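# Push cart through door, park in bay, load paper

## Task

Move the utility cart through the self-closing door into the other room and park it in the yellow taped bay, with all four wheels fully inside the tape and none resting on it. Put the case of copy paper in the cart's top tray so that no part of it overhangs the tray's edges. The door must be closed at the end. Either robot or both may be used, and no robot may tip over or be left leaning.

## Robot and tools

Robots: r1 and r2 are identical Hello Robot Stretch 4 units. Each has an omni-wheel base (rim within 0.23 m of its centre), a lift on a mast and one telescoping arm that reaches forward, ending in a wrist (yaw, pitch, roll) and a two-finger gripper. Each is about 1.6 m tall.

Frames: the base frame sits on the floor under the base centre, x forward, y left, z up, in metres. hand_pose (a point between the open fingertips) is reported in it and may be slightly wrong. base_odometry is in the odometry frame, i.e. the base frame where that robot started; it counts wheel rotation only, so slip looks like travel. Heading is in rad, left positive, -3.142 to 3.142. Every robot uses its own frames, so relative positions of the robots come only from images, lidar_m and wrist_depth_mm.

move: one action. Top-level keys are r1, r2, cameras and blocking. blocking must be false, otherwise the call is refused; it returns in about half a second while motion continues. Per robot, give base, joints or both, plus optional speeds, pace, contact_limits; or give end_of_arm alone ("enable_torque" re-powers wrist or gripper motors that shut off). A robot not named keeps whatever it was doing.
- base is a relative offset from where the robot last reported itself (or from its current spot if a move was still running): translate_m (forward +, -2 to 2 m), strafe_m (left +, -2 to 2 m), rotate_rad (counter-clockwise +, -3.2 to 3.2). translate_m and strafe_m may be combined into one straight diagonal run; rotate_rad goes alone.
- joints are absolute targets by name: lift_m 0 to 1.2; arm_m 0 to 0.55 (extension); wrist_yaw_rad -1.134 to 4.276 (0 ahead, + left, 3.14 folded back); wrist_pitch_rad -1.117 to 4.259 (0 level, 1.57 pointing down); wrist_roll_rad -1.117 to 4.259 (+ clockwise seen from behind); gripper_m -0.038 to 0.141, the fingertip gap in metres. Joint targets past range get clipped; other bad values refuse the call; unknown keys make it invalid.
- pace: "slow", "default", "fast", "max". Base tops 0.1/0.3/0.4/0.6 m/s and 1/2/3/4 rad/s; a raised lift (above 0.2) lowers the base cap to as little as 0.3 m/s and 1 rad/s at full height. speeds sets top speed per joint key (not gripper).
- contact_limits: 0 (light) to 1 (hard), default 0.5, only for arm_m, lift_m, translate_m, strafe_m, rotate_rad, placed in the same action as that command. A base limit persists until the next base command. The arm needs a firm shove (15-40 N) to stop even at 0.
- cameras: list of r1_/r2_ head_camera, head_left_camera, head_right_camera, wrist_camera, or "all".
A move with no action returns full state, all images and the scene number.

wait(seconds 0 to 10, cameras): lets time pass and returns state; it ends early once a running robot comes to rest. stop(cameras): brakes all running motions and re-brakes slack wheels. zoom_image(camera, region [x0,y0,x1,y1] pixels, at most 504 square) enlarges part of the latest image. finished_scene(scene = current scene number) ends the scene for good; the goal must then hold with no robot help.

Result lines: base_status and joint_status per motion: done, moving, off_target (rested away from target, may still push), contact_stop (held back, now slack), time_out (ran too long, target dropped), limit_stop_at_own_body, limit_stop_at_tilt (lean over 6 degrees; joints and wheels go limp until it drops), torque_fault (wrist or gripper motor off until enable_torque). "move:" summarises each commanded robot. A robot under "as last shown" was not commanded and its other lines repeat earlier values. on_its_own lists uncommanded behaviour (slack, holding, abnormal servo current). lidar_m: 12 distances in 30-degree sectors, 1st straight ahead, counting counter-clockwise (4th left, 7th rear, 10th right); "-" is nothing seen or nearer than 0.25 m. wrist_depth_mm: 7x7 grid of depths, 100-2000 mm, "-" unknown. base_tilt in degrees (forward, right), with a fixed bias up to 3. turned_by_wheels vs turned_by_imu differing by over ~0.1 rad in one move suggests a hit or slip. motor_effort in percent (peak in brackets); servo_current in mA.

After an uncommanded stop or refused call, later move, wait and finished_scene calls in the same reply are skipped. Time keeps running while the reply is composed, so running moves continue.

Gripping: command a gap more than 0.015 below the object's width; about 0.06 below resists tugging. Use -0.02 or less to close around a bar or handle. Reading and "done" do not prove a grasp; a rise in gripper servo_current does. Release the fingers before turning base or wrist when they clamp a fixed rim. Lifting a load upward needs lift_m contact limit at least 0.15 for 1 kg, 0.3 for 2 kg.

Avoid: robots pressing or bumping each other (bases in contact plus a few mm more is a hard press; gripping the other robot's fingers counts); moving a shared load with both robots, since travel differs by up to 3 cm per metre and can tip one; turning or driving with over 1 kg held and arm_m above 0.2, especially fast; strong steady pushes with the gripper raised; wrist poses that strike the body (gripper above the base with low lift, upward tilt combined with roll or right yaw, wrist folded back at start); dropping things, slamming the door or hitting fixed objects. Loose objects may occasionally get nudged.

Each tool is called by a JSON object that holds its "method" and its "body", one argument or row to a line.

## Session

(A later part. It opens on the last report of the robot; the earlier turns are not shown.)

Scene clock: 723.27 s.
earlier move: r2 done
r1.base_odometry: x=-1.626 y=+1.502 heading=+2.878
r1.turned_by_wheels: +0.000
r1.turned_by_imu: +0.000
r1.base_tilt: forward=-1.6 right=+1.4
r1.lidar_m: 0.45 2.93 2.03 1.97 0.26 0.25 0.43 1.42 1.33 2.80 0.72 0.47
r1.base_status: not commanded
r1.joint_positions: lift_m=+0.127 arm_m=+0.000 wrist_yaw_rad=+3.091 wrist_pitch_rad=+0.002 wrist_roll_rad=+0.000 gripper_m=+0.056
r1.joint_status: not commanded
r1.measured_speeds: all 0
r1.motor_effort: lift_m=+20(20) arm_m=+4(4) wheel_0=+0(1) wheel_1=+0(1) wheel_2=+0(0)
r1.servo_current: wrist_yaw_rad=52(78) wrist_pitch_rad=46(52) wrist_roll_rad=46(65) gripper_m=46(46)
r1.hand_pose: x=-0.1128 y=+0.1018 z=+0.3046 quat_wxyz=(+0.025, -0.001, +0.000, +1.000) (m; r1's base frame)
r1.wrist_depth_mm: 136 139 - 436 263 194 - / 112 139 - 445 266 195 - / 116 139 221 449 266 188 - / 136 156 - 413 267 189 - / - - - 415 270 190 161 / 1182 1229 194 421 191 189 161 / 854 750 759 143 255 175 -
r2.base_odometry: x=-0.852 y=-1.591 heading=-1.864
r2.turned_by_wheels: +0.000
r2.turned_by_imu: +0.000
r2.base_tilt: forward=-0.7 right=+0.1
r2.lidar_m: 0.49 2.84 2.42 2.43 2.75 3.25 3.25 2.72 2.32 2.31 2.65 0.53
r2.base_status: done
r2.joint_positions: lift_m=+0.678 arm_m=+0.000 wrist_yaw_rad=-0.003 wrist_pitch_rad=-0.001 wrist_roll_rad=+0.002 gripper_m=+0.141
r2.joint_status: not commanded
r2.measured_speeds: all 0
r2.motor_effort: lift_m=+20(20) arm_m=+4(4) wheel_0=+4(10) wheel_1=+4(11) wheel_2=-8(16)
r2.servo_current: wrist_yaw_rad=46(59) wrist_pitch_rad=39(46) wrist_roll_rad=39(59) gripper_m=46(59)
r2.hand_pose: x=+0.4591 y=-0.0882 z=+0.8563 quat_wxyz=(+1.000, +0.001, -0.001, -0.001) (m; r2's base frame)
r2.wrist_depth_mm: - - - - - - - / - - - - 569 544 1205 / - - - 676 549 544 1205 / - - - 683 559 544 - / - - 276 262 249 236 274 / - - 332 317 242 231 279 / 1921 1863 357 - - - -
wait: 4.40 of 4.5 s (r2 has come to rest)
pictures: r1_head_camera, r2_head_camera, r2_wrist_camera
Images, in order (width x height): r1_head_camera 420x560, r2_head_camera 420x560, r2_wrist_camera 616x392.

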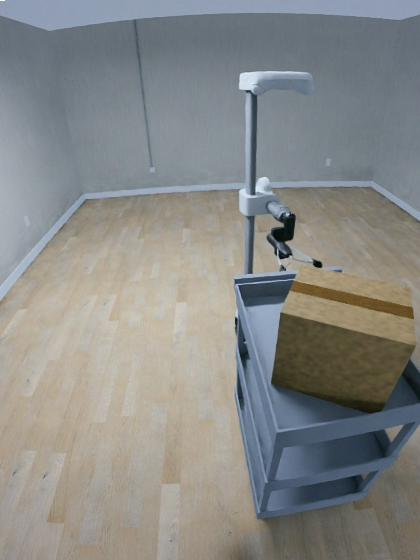

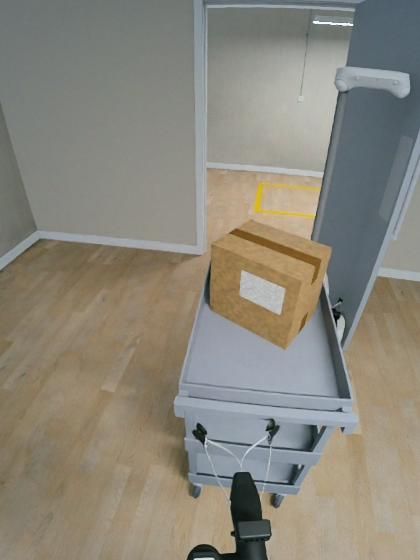

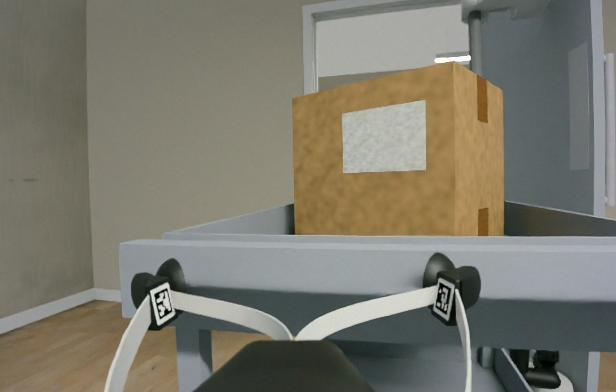

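{"method": "move", "body": {
  "blocking": false,
  "r2": {"base":{"translate_m":-0.05,"strafe_m":-0.12}}
}}

{"method": "wait", "body": {
  "seconds": 1.5
}}

{"method": "move", "body": {
  "blocking": false,
  "r2": {"base":{"translate_m":0.45},"pace":"slow"}
}}

{"method": "wait", "body": {
  "seconds": 5.3,
  "cameras": ["r1_head_camera","r2_head_camera","r2_wrist_camera"]
}}

Scene clock: 738.27 s.
move: r2 moving
r1: as last shown
r1.base_tilt: forward=-1.6 right=+1.3
r1.lidar_m: 0.45 2.94 2.06 1.97 0.26 0.25 0.46 1.43 1.31 2.80 0.72 0.46
r1.motor_effort: lift_m=+20(20) arm_m=+4(4) wheel_0=+0(1) wheel_1=+0(0) wheel_2=+0(0)
r1.servo_current: wrist_yaw_rad=52(65) wrist_pitch_rad=39(46) wrist_roll_rad=33(65) gripper_m=39(46)
r1.wrist_depth_mm: 136 138 - 439 263 193 - / 112 138 - 445 265 195 - / 116 139 220 449 266 189 - / 137 156 - 413 268 189 - / - - - 418 268 190 161 / 1205 1205 193 421 191 190 161 / 842 750 750 143 255 175 -
r2.base_odometry: x=-0.877 y=-1.571 heading=-1.863
r2.turned_by_wheels: +0.000
r2.turned_by_imu: +0.001
r2.base_tilt: forward=-0.6 right=+0.1
r2.lidar_m: 0.50 2.86 2.46 2.44 2.84 3.25 3.24 2.69 2.29 2.30 2.62 0.54
r2.base_status: translate_m moving; strafe_m moving
r2.joint_positions: lift_m=+0.678 arm_m=+0.000 wrist_yaw_rad=-0.003 wrist_pitch_rad=-0.001 wrist_roll_rad=+0.002 gripper_m=+0.141
r2.joint_status: not commanded
r2.measured_speeds: translate_m=-0.049 strafe_m=-0.112 rotate_rad=+0.003 lift_m=+0.000 arm_m=+0.000 wrist_yaw_rad=+0.000 wrist_pitch_rad=+0.000 wrist_roll_rad=+0.000
r2.motor_effort: lift_m=+20(20) arm_m=+4(4) wheel_0=+9(12) wheel_1=-10(11) wheel_2=+8(9)
r2.servo_current: wrist_yaw_rad=52(65) wrist_pitch_rad=33(46) wrist_roll_rad=39(65) gripper_m=52(59)
r2.hand_pose: x=+0.4591 y=-0.0882 z=+0.8563 quat_wxyz=(+1.000, +0.001, -0.001, -0.001) (m; r2's base frame)
r2.wrist_depth_mm: - - - - - - - / - - - - 559 609 - / - - - 661 549 597 - / - - - 668 549 597 - / - 306 282 266 254 240 232 / - 300 338 324 211 236 282 / 1983 1756 1863 - - - -
pictures: none

Scene clock: 739.50 s.
earlier move: r2 done
r1.base_odometry: x=-1.626 y=+1.502 heading=+2.878
r1.turned_by_wheels: +0.000
r1.turned_by_imu: +0.000
r1.base_tilt: forward=-1.6 right=+1.3
r1.lidar_m: 0.45 2.93 2.06 1.98 0.25 0.25 0.43 1.40 1.31 2.81 0.71 0.46
r1.base_status: not commanded
r1.joint_positions: lift_m=+0.127 arm_m=+0.000 wrist_yaw_rad=+3.091 wrist_pitch_rad=+0.002 wrist_roll_rad=+0.000 gripper_m=+0.056
r1.joint_status: not commanded
r1.measured_speeds: all 0
r1.motor_effort: lift_m=+20(20) arm_m=+4(4) wheel_0=+0(1) wheel_1=+0(1) wheel_2=+0(0)
r1.servo_current: wrist_yaw_rad=46(65) wrist_pitch_rad=46(52) wrist_roll_rad=52(65) gripper_m=46(46)
r1.hand_pose: x=-0.1128 y=+0.1018 z=+0.3046 quat_wxyz=(+0.025, -0.001, +0.000, +1.000) (m; r1's base frame)
r1.wrist_depth_mm: 136 138 - 439 262 194 - / 112 138 - 442 265 195 - / 116 139 220 445 266 188 - / 136 156 - 413 268 188 - / - - - 415 270 190 161 / 1229 1182 194 418 190 189 161 / 866 759 759 143 257 175 -
r2.base_odometry: x=-0.953 y=-1.508 heading=-1.863
r2.turned_by_wheels: +0.000
r2.turned_by_imu: +0.000
r2.base_tilt: forward=-0.7 right=+0.1
r2.lidar_m: 0.51 0.58 2.54 2.56 2.93 3.21 3.25 2.55 2.20 2.18 2.51 0.54
r2.base_status: done
r2.joint_positions: lift_m=+0.678 arm_m=+0.000 wrist_yaw_rad=-0.003 wrist_pitch_rad=-0.001 wrist_roll_rad=+0.002 gripper_m=+0.141
r2.joint_status: not commanded
r2.measured_speeds: all 0
r2.motor_effort: lift_m=+20(20) arm_m=+3(4) wheel_0=+3(12) wheel_1=-2(12) wheel_2=+5(9)
r2.servo_current: wrist_yaw_rad=39(65) wrist_pitch_rad=46(52) wrist_roll_rad=39(65) gripper_m=46(59)
r2.hand_pose: x=+0.4591 y=-0.0882 z=+0.8563 quat_wxyz=(+1.000, +0.001, -0.001, -0.001) (m; r2's base frame)
r2.wrist_depth_mm: - - - - - - - / - - - - - - - / - - - 621 615 - - / - - - 634 615 1336 - / 345 325 303 291 276 260 252 / - 219 364 343 198 204 252 / 1921 1863 1808 - - 1138 1808
wait: 1.23 of 1.5 s (r2 has come to rest)
pictures: none

Scene clock: 740.00 s.
move: r2 moving
r1: as last shown
r1.lidar_m: 0.45 2.94 2.05 2.00 0.25 0.25 0.44 1.42 1.30 2.80 0.69 0.45
r1.motor_effort: lift_m=+20(20) arm_m=+4(4) wheel_0=+0(1) wheel_1=+0(0) wheel_2=+0(0)
r1.servo_current: wrist_yaw_rad=65(65) wrist_pitch_rad=39(52) wrist_roll_rad=39(59) gripper_m=39(46)
r1.wrist_depth_mm: 136 138 - 439 262 194 - / 112 139 - 442 265 195 - / 116 139 220 452 266 188 - / 136 156 - 413 267 189 - / - - - 415 270 190 161 / 1205 1205 193 421 191 190 161 / 866 759 759 142 254 174 -
r2.base_odometry: x=-0.956 y=-1.520 heading=-1.863
r2.turned_by_wheels: +0.000
r2.turned_by_imu: +0.000
r2.base_tilt: forward=-0.7 right=+0.1
r2.lidar_m: 0.50 0.56 2.55 2.56 2.93 3.24 3.23 2.59 2.18 2.18 2.53 0.52
r2.base_status: translate_m moving
r2.joint_positions: lift_m=+0.678 arm_m=+0.000 wrist_yaw_rad=-0.003 wrist_pitch_rad=-0.001 wrist_roll_rad=+0.002 gripper_m=+0.141
r2.joint_status: not commanded
r2.measured_speeds: translate_m=+0.048 strafe_m=+0.000 rotate_rad=+0.001 lift_m=+0.000 arm_m=+0.000 wrist_yaw_rad=+0.000 wrist_pitch_rad=+0.000 wrist_roll_rad=+0.000
r2.motor_effort: lift_m=+20(20) arm_m=+4(4) wheel_0=+6(8) wheel_1=+6(6) wheel_2=-9(9)
r2.servo_current: wrist_yaw_rad=39(65) wrist_pitch_rad=39(39) wrist_roll_rad=46(65) gripper_m=52(52)
r2.hand_pose: x=+0.4591 y=-0.0882 z=+0.8563 quat_wxyz=(+1.000, +0.001, -0.001, -0.001) (m; r2's base frame)
r2.wrist_depth_mm: - - - - - 1397 - / - - - - 661 - 1229 / - - - 615 597 - 1160 / - - - 627 603 1366 - / 330 314 296 282 265 252 240 / - 218 351 330 199 204 240 / 1863 1756 1808 - - 1118 1708
pictures: none

Scene clock: 745.30 s.
earlier move: r2 done
r1.base_odometry: x=-1.625 y=+1.502 heading=+2.878
r1.turned_by_wheels: +0.000
r1.turned_by_imu: +0.000
r1.base_tilt: forward=-1.6 right=+1.3
r1.lidar_m: 0.25 2.93 2.05 1.99 0.25 0.25 0.44 1.43 1.32 0.35 0.25 0.25
r1.base_status: not commanded
r1.joint_positions: lift_m=+0.127 arm_m=+0.000 wrist_yaw_rad=+3.091 wrist_pitch_rad=+0.002 wrist_roll_rad=+0.000 gripper_m=+0.056
r1.joint_status: not commanded
r1.measured_speeds: all 0
r1.motor_effort: lift_m=+20(20) arm_m=+4(4) wheel_0=+4(5) wheel_1=+5(5) wheel_2=-4(5)
r1.servo_current: wrist_yaw_rad=46(72) wrist_pitch_rad=52(52) wrist_roll_rad=33(72) gripper_m=33(52)
r1.hand_pose: x=-0.1128 y=+0.1018 z=+0.3046 quat_wxyz=(+0.025, -0.001, +0.000, +1.000) (m; r1's base frame)
r1.wrist_depth_mm: 136 138 - 442 263 194 - / 112 139 - 442 264 195 - / 116 139 221 445 266 188 - / 136 156 - 452 267 189 - / - - - 418 270 189 161 / 1205 1205 195 421 191 190 162 / 842 759 750 143 255 174 -
r2.base_odometry: x=-1.082 y=-1.939 heading=-1.861
r2.turned_by_wheels: +0.002
r2.turned_by_imu: +0.029
r2.base_tilt: forward=-0.7 right=+0.1
r2.lidar_m: 0.49 2.53 2.44 2.45 2.84 3.65 3.65 2.66 2.30 2.30 2.50 0.41
r2.base_status: done
r2.joint_positions: lift_m=+0.678 arm_m=+0.000 wrist_yaw_rad=+0.020 wrist_pitch_rad=-0.001 wrist_roll_rad=+0.002 gripper_m=+0.141
r2.joint_status: not commanded
r2.measured_speeds: all 0
r2.on_its_own: wrist_yaw_rad is at rest, and its servo_current (111 mA) is outside its rest range (0 to 104 mA)
r2.motor_effort: lift_m=+20(20) arm_m=+4(4) wheel_0=+24(25) wheel_1=+10(15) wheel_2=-3(19)
r2.servo_current: wrist_yaw_rad=111(124) wrist_pitch_rad=39(46) wrist_roll_rad=46(65) gripper_m=52(59)
r2.hand_pose: x=+0.4610 y=-0.0815 z=+0.8563 quat_wxyz=(+1.000, +0.001, -0.001, +0.010) (m; r2's base frame)
r2.wrist_depth_mm: - - - - - - 878 / - - - - 640 439 459 / - - - - 591 442 462 / - - - - 603 442 469 / - - 307 243 267 436 466 / - - 185 181 170 152 - / 1921 1863 508 - 124 141 -
wait: 5.30 s; at rest by 5.27 s
pictures: r1_head_camera, r2_head_camera, r2_wrist_camera
Images, in order (width x height): r1_head_camera 420x560, r2_head_camera 420x560, r2_wrist_camera 616x392.

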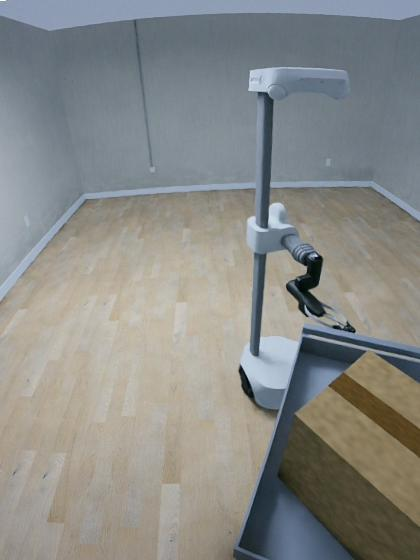

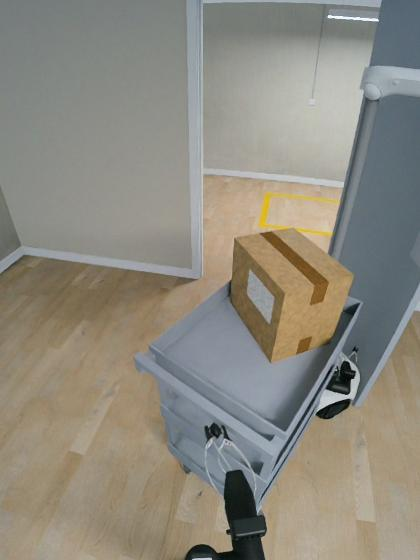

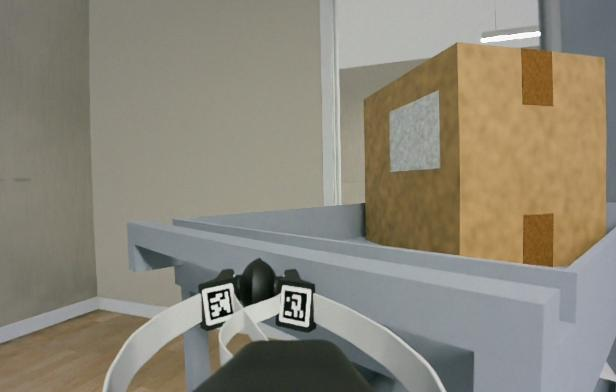

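{"method": "move", "body": {
  "blocking": false,
  "r2": {"base":{"translate_m":-0.12},"pace":"slow"}
}}

{"method": "wait", "body": {
  "seconds": 1.5
}}

{"method": "move", "body": {
  "blocking": false,
  "r1": {"base":{"strafe_m":-0.22},"pace":"slow","contact_limits":{"strafe_m":0.8}}
}}

{"method": "wait", "body": {
  "seconds": 3,
  "cameras": ["r1_head_camera","r1_head_left_camera","r1_head_right_camera","r2_head_camera","r2_wrist_camera"]
}}

Scene clock: 758.73 s.
move: r2 moving
r1: as last shown
r1.lidar_m: 0.25 2.94 2.06 1.96 0.25 0.25 0.44 1.43 1.33 0.34 0.25 0.25
r1.motor_effort: lift_m=+20(20) arm_m=+4(4) wheel_0=+3(4) wheel_1=+5(5) wheel_2=-4(4)
r1.servo_current: wrist_yaw_rad=78(78) wrist_pitch_rad=39(46) wrist_roll_rad=46(65) gripper_m=39(46)
r1.wrist_depth_mm: 136 138 - 439 262 193 - / 112 139 - 439 264 195 - / 116 139 221 449 265 187 - / 136 156 - 449 268 190 - / - - - 415 268 190 160 / 1182 1229 193 418 190 190 161 / 866 759 759 143 255 175 -
r2.base_odometry: x=-1.078 y=-1.927 heading=-1.860
r2.turned_by_wheels: +0.001
r2.turned_by_imu: +0.002
r2.base_tilt: forward=-0.6 right=+0.0
r2.lidar_m: 0.50 2.56 2.43 2.43 2.86 3.64 3.66 2.64 2.30 2.31 2.52 0.42
r2.base_status: translate_m moving
r2.joint_positions: lift_m=+0.678 arm_m=+0.000 wrist_yaw_rad=+0.020 wrist_pitch_rad=-0.001 wrist_roll_rad=+0.002 gripper_m=+0.141
r2.joint_status: not commanded
r2.measured_speeds: translate_m=-0.049 strafe_m=-0.001 rotate_rad=+0.001 lift_m=+0.000 arm_m=+0.000 wrist_yaw_rad=+0.000 wrist_pitch_rad=+0.000 wrist_roll_rad=+0.000
r2.motor_effort: lift_m=+20(20) arm_m=+3(4) wheel_0=+10(20) wheel_1=-1(10) wheel_2=+10(12)
r2.servo_current: wrist_yaw_rad=117(130) wrist_pitch_rad=33(46) wrist_roll_rad=52(59) gripper_m=52(52)
r2.hand_pose: x=+0.4610 y=-0.0815 z=+0.8563 quat_wxyz=(+1.000, +0.001, -0.001, +0.010) (m; r2's base frame)
r2.wrist_depth_mm: - - - - - - - / - - - - 634 449 473 / - - - - 585 449 477 / - - - - 597 455 477 / - - 327 242 250 445 480 / - - 188 185 178 152 - / 1921 1863 504 - 127 152 -
pictures: none

Scene clock: 760.23 s.
earlier move: r2 moving
r1.base_odometry: x=-1.625 y=+1.502 heading=+2.878
r1.turned_by_wheels: +0.000
r1.turned_by_imu: +0.000
r1.base_tilt: forward=-1.6 right=+1.3
r1.lidar_m: 0.25 2.92 2.05 1.99 0.25 0.25 0.45 1.41 1.31 2.78 0.26 0.25
r1.base_status: not commanded
r1.joint_positions: lift_m=+0.127 arm_m=+0.000 wrist_yaw_rad=+3.091 wrist_pitch_rad=+0.002 wrist_roll_rad=+0.000 gripper_m=+0.056
r1.joint_status: not commanded
r1.measured_speeds: all 0
r1.motor_effort: lift_m=+20(20) arm_m=+4(4) wheel_0=+2(4) wheel_1=+5(5) wheel_2=-4(4)
r1.servo_current: wrist_yaw_rad=52(78) wrist_pitch_rad=39(52) wrist_roll_rad=52(72) gripper_m=46(46)
r1.hand_pose: x=-0.1128 y=+0.1018 z=+0.3046 quat_wxyz=(+0.025, -0.001, +0.000, +1.000) (m; r1's base frame)
r1.wrist_depth_mm: 136 138 - 439 262 193 - / 112 139 - 442 264 195 - / 116 139 220 445 266 188 - / 136 156 - 452 268 189 - / - - - 418 268 190 161 / 1205 1229 194 415 191 190 161 / 854 759 741 143 254 174 -
r2.base_odometry: x=-1.048 y=-1.826 heading=-1.861
r2.turned_by_wheels: -0.001
r2.turned_by_imu: -0.001
r2.base_tilt: forward=-0.7 right=+0.1
r2.lidar_m: 0.52 2.66 2.47 2.47 2.90 3.54 3.54 2.64 2.28 2.28 2.60 0.49
r2.base_status: translate_m moving
r2.joint_positions: lift_m=+0.678 arm_m=+0.000 wrist_yaw_rad=+0.005 wrist_pitch_rad=-0.001 wrist_roll_rad=+0.002 gripper_m=+0.141
r2.joint_status: not commanded
r2.measured_speeds: translate_m=-0.022 strafe_m=+0.000 rotate_rad=+0.001 lift_m=+0.000 arm_m=+0.000 wrist_yaw_rad=-0.008 wrist_pitch_rad=+0.000 wrist_roll_rad=+0.000
r2.motor_effort: lift_m=+20(20) arm_m=+4(4) wheel_0=-3(20) wheel_1=-5(10) wheel_2=+4(12)
r2.servo_current: wrist_yaw_rad=46(130) wrist_pitch_rad=39(46) wrist_roll_rad=46(59) gripper_m=59(59)
r2.hand_pose: x=+0.4597 y=-0.0860 z=+0.8563 quat_wxyz=(+1.000, +0.001, -0.001, +0.002) (m; r2's base frame)
r2.wrist_depth_mm: - - - - - - - / - - - - 654 521 - / - - - - 597 517 585 / - - - - 603 517 591 / - - 368 304 264 236 248 / - - 216 349 196 226 254 / 1863 1756 466 - - - -
wait: 1.50 s; no rest
pictures: none

Scene clock: 760.73 s.
earlier move: r2 done
move: r1 moving
r1.base_odometry: x=-1.622 y=+1.516 heading=+2.878
r1.turned_by_wheels: +0.000
r1.turned_by_imu: +0.000
r1.base_tilt: forward=-1.6 right=+1.3
r1.lidar_m: 0.25 2.95 2.06 2.00 0.25 0.25 0.46 1.38 1.31 2.80 0.25 0.25
r1.base_status: strafe_m moving
r1.joint_positions: lift_m=+0.127 arm_m=+0.000 wrist_yaw_rad=+3.091 wrist_pitch_rad=+0.002 wrist_roll_rad=+0.000 gripper_m=+0.056
r1.joint_status: not commanded
r1.measured_speeds: translate_m=+0.000 strafe_m=-0.056 rotate_rad=+0.000 lift_m=+0.000 arm_m=+0.000 wrist_yaw_rad=+0.000 wrist_pitch_rad=+0.000 wrist_roll_rad=+0.000
r1.motor_effort: lift_m=+20(20) arm_m=+4(4) wheel_0=+6(7) wheel_1=-6(6) wheel_2=+0(3)
r1.servo_current: wrist_yaw_rad=39(59) wrist_pitch_rad=39(46) wrist_roll_rad=52(59) gripper_m=39(46)
r1.contact_limits: strafe_m 0.8
r1.hand_pose: x=-0.1128 y=+0.1018 z=+0.3046 quat_wxyz=(+0.025, -0.001, +0.000, +1.000) (m; r1's base frame)
r1.wrist_depth_mm: 136 138 - 445 265 194 - / 113 139 - 413 267 195 - / 116 139 221 415 268 187 - / 136 156 - 418 268 189 - / - - - 427 271 190 161 / 1205 1205 194 427 190 190 161 / 854 750 759 143 256 174 -
r2.base_odometry: x=-1.048 y=-1.824 heading=-1.861
r2.turned_by_wheels: +0.000
r2.turned_by_imu: +0.000
r2.base_tilt: forward=-0.7 right=+0.0
r2.lidar_m: 0.51 2.68 2.48 2.48 2.90 3.55 3.54 2.62 2.26 2.27 2.63 0.49
r2.base_status: done
r2.joint_positions: lift_m=+0.678 arm_m=+0.000 wrist_yaw_rad=+0.003 wrist_pitch_rad=-0.001 wrist_roll_rad=+0.002 gripper_m=+0.141
r2.joint_status: not commanded
r2.measured_speeds: translate_m=+0.000 strafe_m=+0.000 rotate_rad=+0.000 lift_m=+0.000 arm_m=+0.000 wrist_yaw_rad=-0.005 wrist_pitch_rad=+0.000 wrist_roll_rad=+0.000
r2.motor_effort: lift_m=+20(20) arm_m=+4(4) wheel_0=-3(6) wheel_1=-4(5) wheel_2=+6(6)
r2.servo_current: wrist_yaw_rad=46(59) wrist_pitch_rad=39(46) wrist_roll_rad=52(59) gripper_m=52(59)
r2.hand_pose: x=+0.4595 y=-0.0866 z=+0.8563 quat_wxyz=(+1.000, +0.001, -0.001, +0.001) (m; r2's base frame)
r2.wrist_depth_mm: - - - - - - - / - - - - 647 525 - / - - - - 585 535 - / - - - - 597 530 591 / - - 357 304 264 236 249 / - - 394 349 194 267 255 / 1921 1808 477 - - - -
pictures: none

Scene clock: 763.60 s.
earlier move: r1 done
r1.base_odometry: x=-1.568 y=+1.715 heading=+2.878
r1.turned_by_wheels: +0.000
r1.turned_by_imu: -0.001
r1.base_tilt: forward=-1.6 right=+1.3
r1.lidar_m: 0.25 0.25 2.29 2.22 0.25 0.29 0.80 1.16 1.24 2.59 0.25 0.25
r1.base_status: done
r1.joint_positions: lift_m=+0.127 arm_m=+0.000 wrist_yaw_rad=+3.091 wrist_pitch_rad=+0.002 wrist_roll_rad=+0.000 gripper_m=+0.056
r1.joint_status: not commanded
r1.measured_speeds: all 0
r1.motor_effort: lift_m=+20(20) arm_m=+4(4) wheel_0=+5(12) wheel_1=+4(8) wheel_2=-5(6)
r1.servo_current: wrist_yaw_rad=46(65) wrist_pitch_rad=39(52) wrist_roll_rad=59(72) gripper_m=46(46)
r1.contact_limits: strafe_m 0.8
r1.hand_pose: x=-0.1128 y=+0.1018 z=+0.3046 quat_wxyz=(+0.025, -0.001, +0.000, +1.000) (m; r1's base frame)
r1.wrist_depth_mm: 136 138 - - 343 209 - / 112 139 - - 349 199 - / 116 139 263 - 353 200 - / 136 156 - - 353 202 - / - - - - 357 202 161 / 1182 1182 195 1078 191 202 - / 854 750 768 153 325 179 -
r2.base_odometry: x=-1.047 y=-1.824 heading=-1.861
r2.turned_by_wheels: +0.000
r2.turned_by_imu: +0.001
r2.base_tilt: forward=-0.7 right=+0.0
r2.lidar_m: 0.53 0.62 2.47 2.47 2.90 3.54 3.54 2.62 2.28 2.27 2.63 0.46
r2.base_status: done
r2.joint_positions: lift_m=+0.678 arm_m=+0.000 wrist_yaw_rad=+0.002 wrist_pitch_rad=-0.001 wrist_roll_rad=+0.002 gripper_m=+0.141
r2.joint_status: not commanded
r2.measured_speeds: all 0
r2.motor_effort: lift_m=+20(20) arm_m=+4(4) wheel_0=+0(6) wheel_1=-2(5) wheel_2=+4(6)
r2.servo_current: wrist_yaw_rad=46(59) wrist_pitch_rad=39(52) wrist_roll_rad=52(59) gripper_m=46(59)
r2.hand_pose: x=+0.4594 y=-0.0869 z=+0.8563 quat_wxyz=(+1.000, +0.001, -0.001, +0.001) (m; r2's base frame)
r2.wrist_depth_mm: - - - - - - 878 / - - - - 535 1499 878 / - - - 707 535 585 904 / - - - 715 530 591 - / - 379 303 266 243 252 - / - - 195 209 189 198 - / 1921 1708 1983 - - 196 -
wait: 2.87 of 3 s (r1 has come to rest)
pictures: r1_head_camera, r1_head_left_camera, r1_head_right_camera, r2_head_camera, r2_wrist_camera
Images, in order (width x height): r1_head_camera 420x560, r1_head_left_camera 420x672, r1_head_right_camera 420x672, r2_head_camera 420x560, r2_wrist_camera 616x392.

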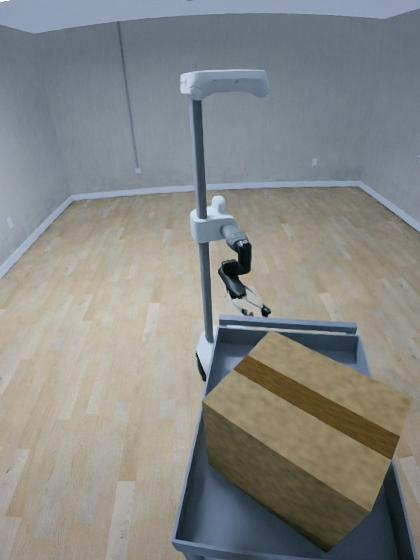

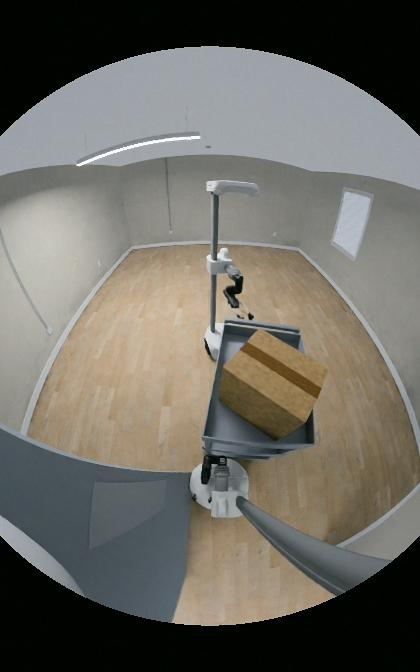

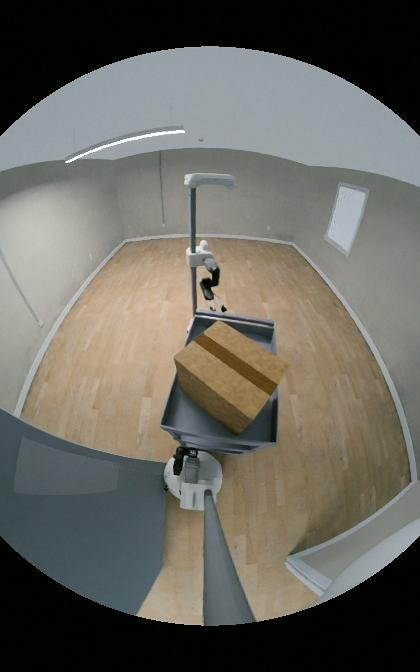

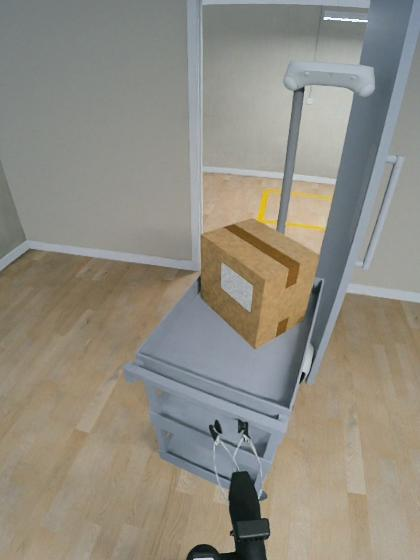

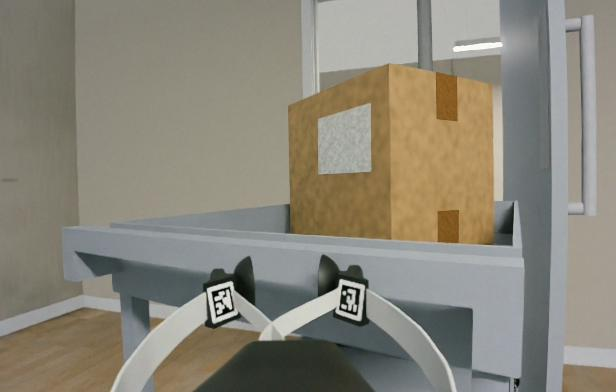

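{"method": "move", "body": {
  "blocking": false,
  "r1": {"base":{"strafe_m":0.23},"pace":"slow","contact_limits":{"strafe_m":0.7}},
  "r2": {"base":{"translate_m":-0.12}}
}}

{"method": "wait", "body": {
  "seconds": 1
}}

{"method": "wait", "body": {
  "seconds": 2.5
}}

{"method": "move", "body": {
  "blocking": false,
  "r2": {"base":{"rotate_rad":-0.25}}
}}

{"method": "wait", "body": {
  "seconds": 1.2,
  "cameras": ["r1_head_left_camera","r2_head_camera","r2_wrist_camera"]
}}

Scene clock: 774.70 s.
move: r1 moving; r2 moving
r1.base_odometry: x=-1.572 y=+1.701 heading=+2.877
r1.turned_by_wheels: -0.001
r1.turned_by_imu: -0.001
r1.base_tilt: forward=-1.6 right=+1.3
r1.lidar_m: 0.25 0.25 2.30 2.22 0.25 0.29 0.74 1.17 1.23 2.60 0.26 0.25
r1.base_status: strafe_m moving
r1.joint_positions: lift_m=+0.127 arm_m=+0.000 wrist_yaw_rad=+3.091 wrist_pitch_rad=+0.002 wrist_roll_rad=+0.000 gripper_m=+0.056
r1.joint_status: not commanded
r1.measured_speeds: translate_m=+0.001 strafe_m=+0.056 rotate_rad=-0.002 lift_m=+0.000 arm_m=+0.000 wrist_yaw_rad=+0.000 wrist_pitch_rad=+0.000 wrist_roll_rad=+0.000
r1.motor_effort: lift_m=+20(20) arm_m=+4(4) wheel_0=-13(13) wheel_1=+9(12) wheel_2=-2(5)
r1.servo_current: wrist_yaw_rad=52(59) wrist_pitch_rad=39(52) wrist_roll_rad=52(65) gripper_m=39(46)
r1.contact_limits: strafe_m 0.7
r1.hand_pose: x=-0.1128 y=+0.1018 z=+0.3046 quat_wxyz=(+0.025, -0.001, +0.000, +1.000) (m; r1's base frame)
r1.wrist_depth_mm: 136 138 - - 336 208 - / 112 139 - - 338 198 - / 116 139 260 - 343 199 - / 136 156 - - 343 200 - / - - - - 347 200 160 / 1205 1205 193 1182 191 201 - / 854 759 759 143 317 179 -
r2.base_odometry: x=-1.038 y=-1.794 heading=-1.860
r2.turned_by_wheels: +0.000
r2.turned_by_imu: +0.001
r2.base_tilt: forward=-0.7 right=+0.1
r2.lidar_m: 0.52 0.67 2.47 2.49 2.92 3.50 3.51 2.62 2.27 2.26 2.65 0.53
r2.base_status: translate_m moving
r2.joint_positions: lift_m=+0.678 arm_m=+0.000 wrist_yaw_rad=+0.002 wrist_pitch_rad=-0.001 wrist_roll_rad=+0.002 gripper_m=+0.141
r2.joint_status: not commanded
r2.measured_speeds: translate_m=-0.123 strafe_m=+0.000 rotate_rad=+0.001 lift_m=+0.000 arm_m=+0.000 wrist_yaw_rad=+0.000 wrist_pitch_rad=+0.000 wrist_roll_rad=+0.000
r2.motor_effort: lift_m=+20(20) arm_m=+4(4) wheel_0=-3(5) wheel_1=-7(8) wheel_2=+12(13)
r2.servo_current: wrist_yaw_rad=39(52) wrist_pitch_rad=39(46) wrist_roll_rad=52(52) gripper_m=46(52)
r2.hand_pose: x=+0.4595 y=-0.0868 z=+0.8563 quat_wxyz=(+1.000, +0.001, -0.001, +0.001) (m; r2's base frame)
r2.wrist_depth_mm: - - - - - - - / - - - - 564 1464 - / - - - 741 554 609 904 / - - - 750 559 609 - / - 402 332 291 259 232 - / - - 202 338 193 220 - / 1983 1708 1921 - - - -
pictures: none

Scene clock: 775.70 s.
earlier move: r1 moving; r2 moving
r1.base_odometry: x=-1.596 y=+1.612 heading=+2.878
r1.turned_by_wheels: +0.001
r1.turned_by_imu: +0.001
r1.base_tilt: forward=-1.6 right=+1.3
r1.lidar_m: 0.25 3.10 2.20 2.13 0.25 0.26 0.56 1.25 1.26 2.67 0.27 0.25
r1.base_status: strafe_m moving
r1.joint_positions: lift_m=+0.127 arm_m=+0.000 wrist_yaw_rad=+3.091 wrist_pitch_rad=+0.002 wrist_roll_rad=+0.000 gripper_m=+0.056
r1.joint_status: not commanded
r1.measured_speeds: translate_m=+0.001 strafe_m=+0.100 rotate_rad=-0.005 lift_m=+0.000 arm_m=+0.000 wrist_yaw_rad=+0.000 wrist_pitch_rad=+0.000 wrist_roll_rad=+0.000
r1.motor_effort: lift_m=+20(20) arm_m=+4(4) wheel_0=-9(15) wheel_1=+11(13) wheel_2=+0(5)
r1.servo_current: wrist_yaw_rad=39(59) wrist_pitch_rad=46(52) wrist_roll_rad=52(65) gripper_m=39(46)
r1.contact_limits: strafe_m 0.7
r1.hand_pose: x=-0.1128 y=+0.1018 z=+0.3046 quat_wxyz=(+0.025, -0.001, +0.000, +1.000) (m; r1's base frame)
r1.wrist_depth_mm: 136 138 - 535 290 196 - / 112 139 - 539 293 198 - / 116 139 263 549 296 191 - / 136 156 - 559 297 191 - / - - - 559 298 191 158 / 1182 1205 193 564 190 193 - / 854 768 759 143 278 173 -
r2.base_odometry: x=-1.013 y=-1.709 heading=-1.861
r2.turned_by_wheels: -0.001
r2.turned_by_imu: -0.001
r2.base_tilt: forward=-0.7 right=+0.1
r2.lidar_m: 0.59 0.79 2.50 2.50 2.93 3.43 3.40 2.63 2.24 2.23 2.63 0.58
r2.base_status: translate_m moving
r2.joint_positions: lift_m=+0.678 arm_m=+0.000 wrist_yaw_rad=+0.002 wrist_pitch_rad=-0.001 wrist_roll_rad=+0.002 gripper_m=+0.141
r2.joint_status: not commanded
r2.measured_speeds: all 0
r2.motor_effort: lift_m=+20(20) arm_m=+4(4) wheel_0=-3(9) wheel_1=-5(9) wheel_2=+4(13)
r2.servo_current: wrist_yaw_rad=46(59) wrist_pitch_rad=46(46) wrist_roll_rad=46(59) gripper_m=52(52)
r2.hand_pose: x=+0.4595 y=-0.0868 z=+0.8563 quat_wxyz=(+1.000, +0.001, -0.001, +0.001) (m; r2's base frame)
r2.wrist_depth_mm: - - - - - - - / - - - - - - 1008 / - - - 831 661 1661 1078 / - - - 809 668 732 - / - - 462 397 349 384 - / - - - 166 196 187 - / 1921 1808 1808 - - 788 -
wait: 1.00 s; no rest
pictures: none

Scene clock: 775.87 s.
earlier move: r1 moving; r2 done
r1.base_odometry: x=-1.600 y=+1.596 heading=+2.878
r1.turned_by_wheels: +0.000
r1.turned_by_imu: +0.000
r1.base_tilt: forward=-1.6 right=+1.3
r1.lidar_m: 0.25 3.10 2.17 2.10 0.25 0.26 0.53 1.25 1.24 2.69 0.29 0.25
r1.base_status: strafe_m moving
r1.joint_positions: lift_m=+0.127 arm_m=+0.000 wrist_yaw_rad=+3.091 wrist_pitch_rad=+0.002 wrist_roll_rad=+0.000 gripper_m=+0.056
r1.joint_status: not commanded
r1.measured_speeds: translate_m=+0.000 strafe_m=+0.100 rotate_rad=+0.000 lift_m=+0.000 arm_m=+0.000 wrist_yaw_rad=+0.000 wrist_pitch_rad=+0.000 wrist_roll_rad=+0.000
r1.motor_effort: lift_m=+20(20) arm_m=+4(4) wheel_0=-7(15) wheel_1=+12(13) wheel_2=-1(5)
r1.servo_current: wrist_yaw_rad=52(65) wrist_pitch_rad=39(52) wrist_roll_rad=52(65) gripper_m=39(46)
r1.contact_limits: strafe_m 0.7
r1.hand_pose: x=-0.1128 y=+0.1018 z=+0.3046 quat_wxyz=(+0.025, -0.001, +0.000, +1.000) (m; r1's base frame)
r1.wrist_depth_mm: 136 138 - 512 285 197 - / 112 139 - 517 286 198 - / 116 139 262 459 290 190 - / 136 156 - 525 290 190 - / - - - 525 293 191 158 / 1205 1205 194 539 191 191 - / 866 750 759 153 273 173 -
r2.base_odometry: x=-1.013 y=-1.709 heading=-1.861
r2.turned_by_wheels: +0.000
r2.turned_by_imu: +0.000
r2.base_tilt: forward=-0.7 right=+0.0
r2.lidar_m: 0.60 0.82 2.51 2.51 2.91 3.43 3.43 2.58 2.24 2.23 2.63 0.58
r2.base_status: done
r2.joint_positions: lift_m=+0.678 arm_m=+0.000 wrist_yaw_rad=+0.002 wrist_pitch_rad=-0.001 wrist_roll_rad=+0.002 gripper_m=+0.141
r2.joint_status: not commanded
r2.measured_speeds: all 0
r2.motor_effort: lift_m=+20(20) arm_m=+3(4) wheel_0=-3(9) wheel_1=-5(9) wheel_2=+4(13)
r2.servo_current: wrist_yaw_rad=52(59) wrist_pitch_rad=39(46) wrist_roll_rad=52(59) gripper_m=52(52)
r2.hand_pose: x=+0.4595 y=-0.0868 z=+0.8563 quat_wxyz=(+1.000, +0.001, -0.001, +0.001) (m; r2's base frame)
r2.wrist_depth_mm: - - - - - - - / - - - - - - - / - - - 809 661 1708 - / - - - 820 661 723 - / - - 462 397 345 387 - / - - - 418 196 187 - / 1983 1808 1756 - - 788 -
wait: 0.17 of 2.5 s (r2 has come to rest)
pictures: none

Scene clock: 776.37 s.
earlier move: r1 moving
move: r2 moving
r1.base_odometry: x=-1.613 y=+1.547 heading=+2.878
r1.turned_by_wheels: +0.000
r1.turned_by_imu: +0.001
r1.base_tilt: forward=-1.6 right=+1.3
r1.lidar_m: 0.25 3.01 2.12 2.06 0.25 0.25 0.47 1.29 1.28 2.74 0.25 0.25
r1.base_status: strafe_m moving
r1.joint_positions: lift_m=+0.127 arm_m=+0.000 wrist_yaw_rad=+3.091 wrist_pitch_rad=+0.002 wrist_roll_rad=+0.000 gripper_m=+0.056
r1.joint_status: not commanded
r1.measured_speeds: translate_m=-0.001 strafe_m=+0.100 rotate_rad=+0.006 lift_m=+0.000 arm_m=+0.000 wrist_yaw_rad=+0.000 wrist_pitch_rad=+0.000 wrist_roll_rad=+0.000
r1.motor_effort: lift_m=+20(20) arm_m=+4(4) wheel_0=-10(10) wheel_1=+10(13) wheel_2=-3(3)
r1.servo_current: wrist_yaw_rad=39(72) wrist_pitch_rad=39(46) wrist_roll_rad=52(59) gripper_m=39(39)
r1.contact_limits: strafe_m 0.7
r1.hand_pose: x=-0.1128 y=+0.1018 z=+0.3046 quat_wxyz=(+0.025, -0.001, +0.000, +1.000) (m; r1's base frame)
r1.wrist_depth_mm: 136 138 - 449 272 195 - / 113 139 - 445 274 196 - / 116 139 259 452 277 189 - / 137 156 - 459 278 189 - / - - - 462 278 190 160 / 1205 1205 193 466 190 191 - / 854 759 759 143 264 174 -
r2.base_odometry: x=-1.013 y=-1.709 heading=-2.068
r2.turned_by_wheels: -0.207
r2.turned_by_imu: -0.201
r2.base_tilt: forward=-0.7 right=+0.1
r2.lidar_m: 0.58 0.69 2.58 2.51 2.67 3.52 3.45 2.98 2.29 2.23 2.37 1.28
r2.base_status: rotate_rad moving
r2.joint_positions: lift_m=+0.678 arm_m=+0.000 wrist_yaw_rad=+0.002 wrist_pitch_rad=-0.001 wrist_roll_rad=+0.002 gripper_m=+0.141
r2.joint_status: not commanded
r2.measured_speeds: translate_m=+0.001 strafe_m=-0.001 rotate_rad=-0.441 lift_m=+0.000 arm_m=+0.000 wrist_yaw_rad=+0.000 wrist_pitch_rad=+0.000 wrist_roll_rad=+0.000
r2.motor_effort: lift_m=+20(20) arm_m=+3(4) wheel_0=+3(11) wheel_1=+4(9) wheel_2=+5(10)
r2.servo_current: wrist_yaw_rad=52(52) wrist_pitch_rad=39(46) wrist_roll_rad=52(52) gripper_m=52(52)
r2.hand_pose: x=+0.4595 y=-0.0868 z=+0.8563 quat_wxyz=(+1.000, +0.001, -0.001, +0.001) (m; r2's base frame)
r2.wrist_depth_mm: - - - - - - - / - - - - - 1138 - / - - 809 699 1808 - - / - - 809 691 1255 - - / 473 427 377 362 946 - - / - - 196 343 198 203 - / 1756 1921 - - - 1661 1863
pictures: none

Scene clock: 776.87 s.
earlier move: r1 moving; r2 done
r1.base_odometry: x=-1.624 y=+1.507 heading=+2.878
r1.turned_by_wheels: +0.000
r1.turned_by_imu: +0.000
r1.base_tilt: forward=-1.6 right=+1.3
r1.lidar_m: 0.52 2.94 2.06 2.00 0.25 0.25 0.41 1.44 1.30 2.78 0.30 0.25
r1.base_status: strafe_m moving
r1.joint_positions: lift_m=+0.127 arm_m=+0.000 wrist_yaw_rad=+3.091 wrist_pitch_rad=+0.002 wrist_roll_rad=+0.000 gripper_m=+0.056
r1.joint_status: not commanded
r1.measured_speeds: translate_m=-0.001 strafe_m=+0.059 rotate_rad=+0.006 lift_m=+0.000 arm_m=+0.000 wrist_yaw_rad=+0.000 wrist_pitch_rad=+0.000 wrist_roll_rad=+0.000
r1.motor_effort: lift_m=+20(20) arm_m=+4(4) wheel_0=-8(10) wheel_1=+7(13) wheel_2=-2(3)
r1.servo_current: wrist_yaw_rad=33(72) wrist_pitch_rad=39(46) wrist_roll_rad=52(59) gripper_m=33(46)
r1.contact_limits: strafe_m 0.7
r1.hand_pose: x=-0.1128 y=+0.1018 z=+0.3046 quat_wxyz=(+0.025, -0.001, +0.000, +1.000) (m; r1's base frame)
r1.wrist_depth_mm: 136 138 - 407 264 195 - / 112 139 - 449 266 196 - / 116 139 221 413 267 189 - / 136 156 - 415 270 189 - / - - - 418 270 190 161 / 1205 1205 193 424 191 190 161 / 854 741 759 143 256 174 -
r2.base_odometry: x=-1.013 y=-1.709 heading=-2.110
r2.turned_by_wheels: -0.042
r2.turned_by_imu: -0.041
r2.base_tilt: forward=-0.7 right=+0.1
r2.lidar_m: 0.55 0.66 2.61 2.49 2.65 3.52 3.48 3.12 2.32 2.23 2.34 1.30
r2.base_status: done
r2.joint_positions: lift_m=+0.678 arm_m=+0.000 wrist_yaw_rad=+0.002 wrist_pitch_rad=-0.001 wrist_roll_rad=+0.002 gripper_m=+0.141
r2.joint_status: not commanded
r2.measured_speeds: all 0
r2.motor_effort: lift_m=+20(20) arm_m=+4(4) wheel_0=+4(11) wheel_1=+4(9) wheel_2=+3(10)
r2.servo_current: wrist_yaw_rad=59(59) wrist_pitch_rad=39(46) wrist_roll_rad=46(65) gripper_m=52(52)
r2.hand_pose: x=+0.4595 y=-0.0868 z=+0.8563 quat_wxyz=(+1.000, +0.001, -0.001, +0.001) (m; r2's base frame)
r2.wrist_depth_mm: - - - - 1308 - - / - - - - 1983 - - / - - 723 750 1983 - - / - - 723 732 1983 - - / 480 397 373 427 976 - - / - - 418 351 196 203 - / 1808 1921 - - - 1756 1863
wait: 0.50 of 1.2 s (r2 has come to rest)
pictures: r1_head_left_camera, r2_head_camera, r2_wrist_camera
Images, in order (width x height): r1_head_left_camera 420x672, r2_head_camera 420x560, r2_wrist_camera 616x392.

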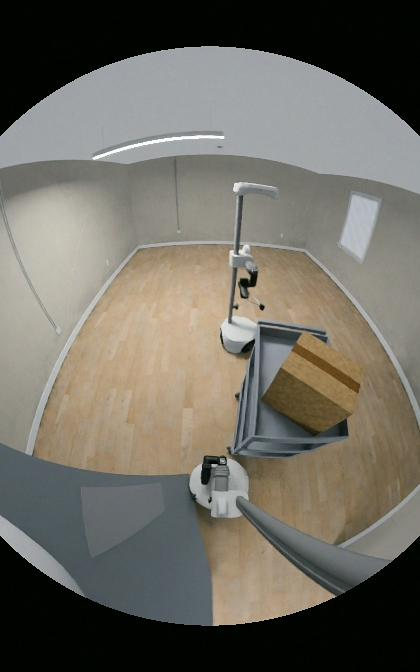

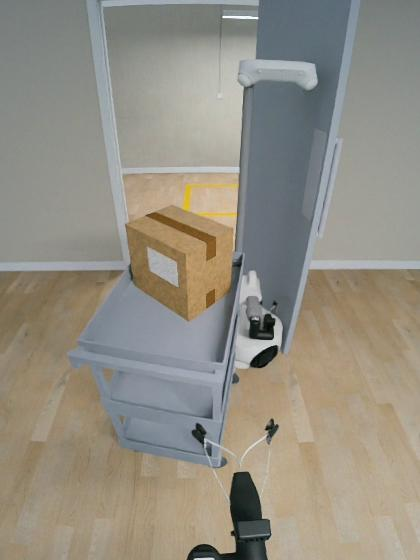

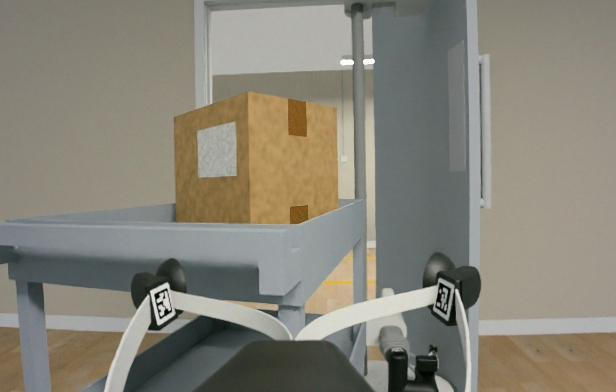

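{"method": "move", "body": {
  "blocking": false,
  "r1": {"base":{"strafe_m":-0.24},"pace":"slow","contact_limits":{"strafe_m":0.8}},
  "r2": {"base":{"strafe_m":0.2},"joints":{"gripper_m":0.0}}
}}

{"method": "wait", "body": {
  "seconds": 1.7
}}

{"method": "wait", "body": {
  "seconds": 2,
  "cameras": ["r1_head_left_camera","r2_head_camera","r2_wrist_camera"]
}}

Scene clock: 788.37 s.
earlier move: r1 done
move: r1 moving; r2 moving
r1.base_odometry: x=-1.624 y=+1.507 heading=+2.879
r1.turned_by_wheels: +0.001
r1.turned_by_imu: +0.000
r1.base_tilt: forward=-1.6 right=+1.3
r1.lidar_m: 0.45 2.95 2.09 1.98 0.25 0.25 0.44 1.39 1.29 2.76 0.29 0.25
r1.base_status: strafe_m moving
r1.joint_positions: lift_m=+0.127 arm_m=+0.000 wrist_yaw_rad=+3.091 wrist_pitch_rad=+0.002 wrist_roll_rad=+0.000 gripper_m=+0.056
r1.joint_status: not commanded
r1.measured_speeds: translate_m=+0.000 strafe_m=-0.057 rotate_rad=+0.000 lift_m=+0.000 arm_m=+0.000 wrist_yaw_rad=+0.000 wrist_pitch_rad=+0.000 wrist_roll_rad=+0.000
r1.motor_effort: lift_m=+20(20) arm_m=+4(4) wheel_0=+3(30) wheel_1=-6(28) wheel_2=+2(7)
r1.servo_current: wrist_yaw_rad=52(59) wrist_pitch_rad=39(46) wrist_roll_rad=52(65) gripper_m=39(46)
r1.contact_limits: strafe_m 0.8
r1.hand_pose: x=-0.1128 y=+0.1018 z=+0.3046 quat_wxyz=(+0.025, -0.001, +0.000, +1.000) (m; r1's base frame)
r1.wrist_depth_mm: 136 138 - 442 262 193 - / 113 139 - 445 263 186 - / 117 139 229 449 265 187 - / 137 161 - 410 267 187 - / - - - 418 267 189 160 / 1182 1205 193 421 191 189 - / 878 759 759 143 255 173 -
r2.base_odometry: x=-0.982 y=-1.728 heading=-2.110
r2.turned_by_wheels: +0.000
r2.turned_by_imu: +0.001
r2.base_tilt: forward=-0.7 right=+0.1
r2.lidar_m: 0.54 0.66 2.54 2.48 2.63 3.54 3.46 3.14 2.35 2.27 2.40 1.28
r2.base_status: strafe_m moving
r2.joint_positions: lift_m=+0.678 arm_m=+0.000 wrist_yaw_rad=+0.002 wrist_pitch_rad=-0.001 wrist_roll_rad=+0.002 gripper_m=+0.129
r2.joint_status: gripper_m moving
r2.measured_speeds: translate_m=+0.000 strafe_m=+0.141 rotate_rad=-0.002 lift_m=+0.000 arm_m=+0.000 wrist_yaw_rad=+0.000 wrist_pitch_rad=+0.000 wrist_roll_rad=+0.000
r2.motor_effort: lift_m=+20(20) arm_m=+4(4) wheel_0=-11(12) wheel_1=+11(12) wheel_2=+0(2)
r2.servo_current: wrist_yaw_rad=39(52) wrist_pitch_rad=46(46) wrist_roll_rad=39(46) gripper_m=85(91)
r2.hand_pose: x=+0.4595 y=-0.0868 z=+0.8563 quat_wxyz=(+1.000, +0.001, -0.001, +0.001) (m; r2's base frame)
r2.wrist_depth_mm: - - - - 1255 - - / - - - - - 1205 - / - - 759 715 - 1205 - / - - 768 715 - - - / 445 410 375 364 946 - - / - - 193 351 195 - - / 1661 1863 - - - - 1808
pictures: none

Scene clock: 790.07 s.
earlier move: r1 moving; r2 moving
r1.base_odometry: x=-1.582 y=+1.663 heading=+2.879
r1.turned_by_wheels: +0.000
r1.turned_by_imu: -0.002
r1.base_tilt: forward=-1.6 right=+1.2
r1.lidar_m: 0.25 0.25 2.26 2.19 0.25 0.25 0.66 1.20 1.24 2.61 0.26 0.25
r1.base_status: strafe_m moving
r1.joint_positions: lift_m=+0.127 arm_m=+0.000 wrist_yaw_rad=+3.091 wrist_pitch_rad=+0.002 wrist_roll_rad=+0.000 gripper_m=+0.056
r1.joint_status: not commanded
r1.measured_speeds: translate_m=+0.000 strafe_m=-0.100 rotate_rad=+0.000 lift_m=+0.000 arm_m=+0.000 wrist_yaw_rad=+0.000 wrist_pitch_rad=+0.000 wrist_roll_rad=+0.000
r1.motor_effort: lift_m=+20(20) arm_m=+4(4) wheel_0=+2(30) wheel_1=-4(28) wheel_2=+1(7)
r1.servo_current: wrist_yaw_rad=46(65) wrist_pitch_rad=39(52) wrist_roll_rad=46(72) gripper_m=39(46)
r1.contact_limits: strafe_m 0.8
r1.hand_pose: x=-0.1128 y=+0.1018 z=+0.3046 quat_wxyz=(+0.025, -0.001, +0.000, +1.000) (m; r1's base frame)
r1.wrist_depth_mm: 136 138 - - 307 200 - / 113 139 - - 310 191 - / 117 139 273 - 317 193 - / 137 161 - - 317 193 157 / - - - 1983 319 195 157 / 1182 1182 193 1098 191 194 - / 842 750 750 143 293 174 -
r2.base_odometry: x=-0.842 y=-1.812 heading=-2.110
r2.turned_by_wheels: +0.000
r2.turned_by_imu: +0.000
r2.base_tilt: forward=-0.7 right=+0.1
r2.lidar_m: 0.60 0.71 2.37 2.29 2.43 3.38 3.47 3.34 2.52 2.44 2.58 0.60
r2.base_status: done
r2.joint_positions: lift_m=+0.678 arm_m=+0.000 wrist_yaw_rad=+0.002 wrist_pitch_rad=-0.001 wrist_roll_rad=+0.002 gripper_m=+0.001
r2.joint_status: gripper_m moving
r2.measured_speeds: all 0
r2.motor_effort: lift_m=+20(20) arm_m=+4(4) wheel_0=-2(13) wheel_1=+2(13) wheel_2=+0(2)
r2.servo_current: wrist_yaw_rad=59(59) wrist_pitch_rad=46(46) wrist_roll_rad=46(65) gripper_m=59(150)
r2.hand_pose: x=+0.4595 y=-0.0868 z=+0.8563 quat_wxyz=(+1.000, +0.001, -0.001, +0.001) (m; r2's base frame)
r2.wrist_depth_mm: - - - - - - - / - - - - 1808 - - / - - - 741 699 1182 - / - - - 741 707 1160 - / - 504 466 389 368 345 - / - - 187 191 174 - - / 1863 1661 - - - 1808 1808
wait: 1.70 s; no rest
pictures: none

Scene clock: 790.20 s.
earlier move: r1 moving; r2 done
r1.base_odometry: x=-1.579 y=+1.676 heading=+2.879
r1.turned_by_wheels: +0.000
r1.turned_by_imu: +0.000
r1.base_tilt: forward=-1.6 right=+1.3
r1.lidar_m: 0.25 0.25 2.26 2.20 0.25 0.25 0.70 1.17 1.25 2.62 0.25 0.25
r1.base_status: strafe_m moving
r1.joint_positions: lift_m=+0.127 arm_m=+0.000 wrist_yaw_rad=+3.091 wrist_pitch_rad=+0.002 wrist_roll_rad=+0.000 gripper_m=+0.056
r1.joint_status: not commanded
r1.measured_speeds: translate_m=+0.000 strafe_m=-0.100 rotate_rad=+0.000 lift_m=+0.000 arm_m=+0.000 wrist_yaw_rad=+0.000 wrist_pitch_rad=+0.000 wrist_roll_rad=+0.000
r1.motor_effort: lift_m=+20(20) arm_m=+4(4) wheel_0=+2(30) wheel_1=-1(28) wheel_2=+1(7)
r1.servo_current: wrist_yaw_rad=65(65) wrist_pitch_rad=46(52) wrist_roll_rad=39(72) gripper_m=39(46)
r1.contact_limits: strafe_m 0.8
r1.hand_pose: x=-0.1128 y=+0.1018 z=+0.3046 quat_wxyz=(+0.025, -0.001, +0.000, +1.000) (m; r1's base frame)
r1.wrist_depth_mm: 136 139 - - 314 201 - / 113 139 - - 322 202 - / 117 139 272 - 324 194 - / 137 161 - - 327 195 - / - - - 1983 325 195 158 / 1205 1182 194 1098 191 196 - / 866 759 750 154 298 174 -
r2.base_odometry: x=-0.842 y=-1.812 heading=-2.110
r2.turned_by_wheels: +0.000
r2.turned_by_imu: +0.000
r2.base_tilt: forward=-0.7 right=+0.1
r2.lidar_m: 0.62 0.73 2.38 2.32 2.38 3.40 3.48 3.40 2.51 2.44 2.58 0.62
r2.base_status: done
r2.joint_positions: lift_m=+0.678 arm_m=+0.000 wrist_yaw_rad=+0.002 wrist_pitch_rad=-0.001 wrist_roll_rad=+0.002 gripper_m=+0.001
r2.joint_status: all done
r2.measured_speeds: all 0
r2.motor_effort: lift_m=+20(20) arm_m=+4(4) wheel_0=-2(13) wheel_1=+3(13) wheel_2=+0(2)
r2.servo_current: wrist_yaw_rad=46(59) wrist_pitch_rad=39(46) wrist_roll_rad=39(65) gripper_m=65(150)
r2.hand_pose: x=+0.4595 y=-0.0868 z=+0.8563 quat_wxyz=(+1.000, +0.001, -0.001, +0.001) (m; r2's base frame)
r2.wrist_depth_mm: - - - - - - - / - - - - 1808 - - / - - - 741 707 - - / - - - 750 699 - - / - 504 469 389 368 349 - / - - 188 192 174 - - / 1921 1708 - - - 1756 1808
wait: 0.13 of 2 s (r2 has come to rest)
pictures: r1_head_left_camera, r2_head_camera, r2_wrist_camera
Images, in order (width x height): r1_head_left_camera 420x672, r2_head_camera 420x560, r2_wrist_camera 616x392.

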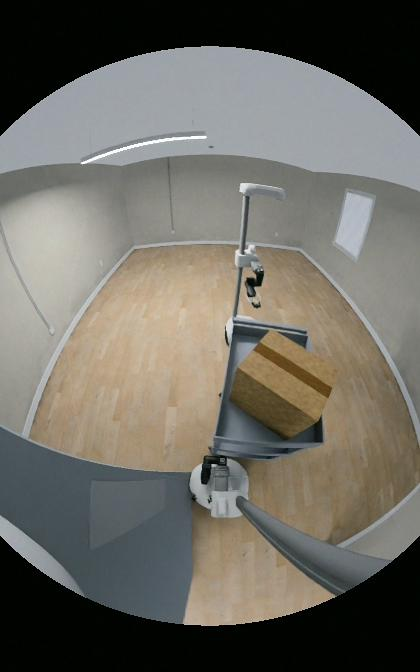

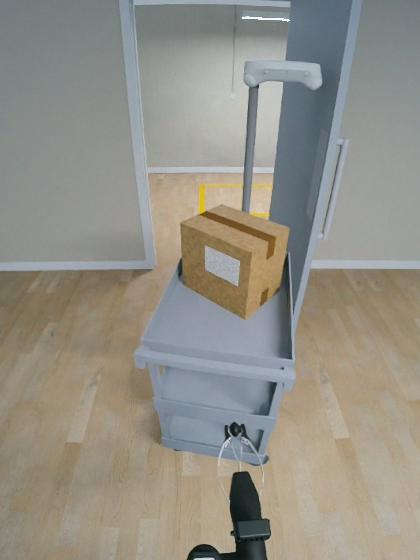

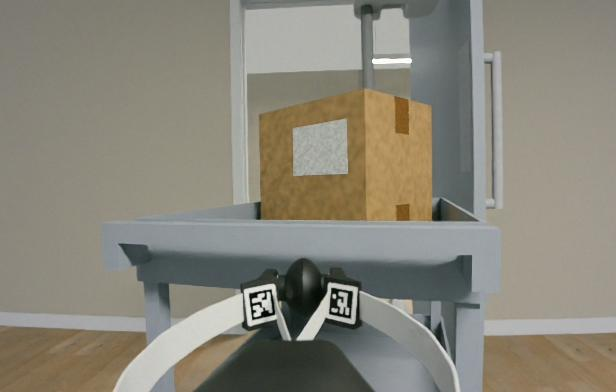

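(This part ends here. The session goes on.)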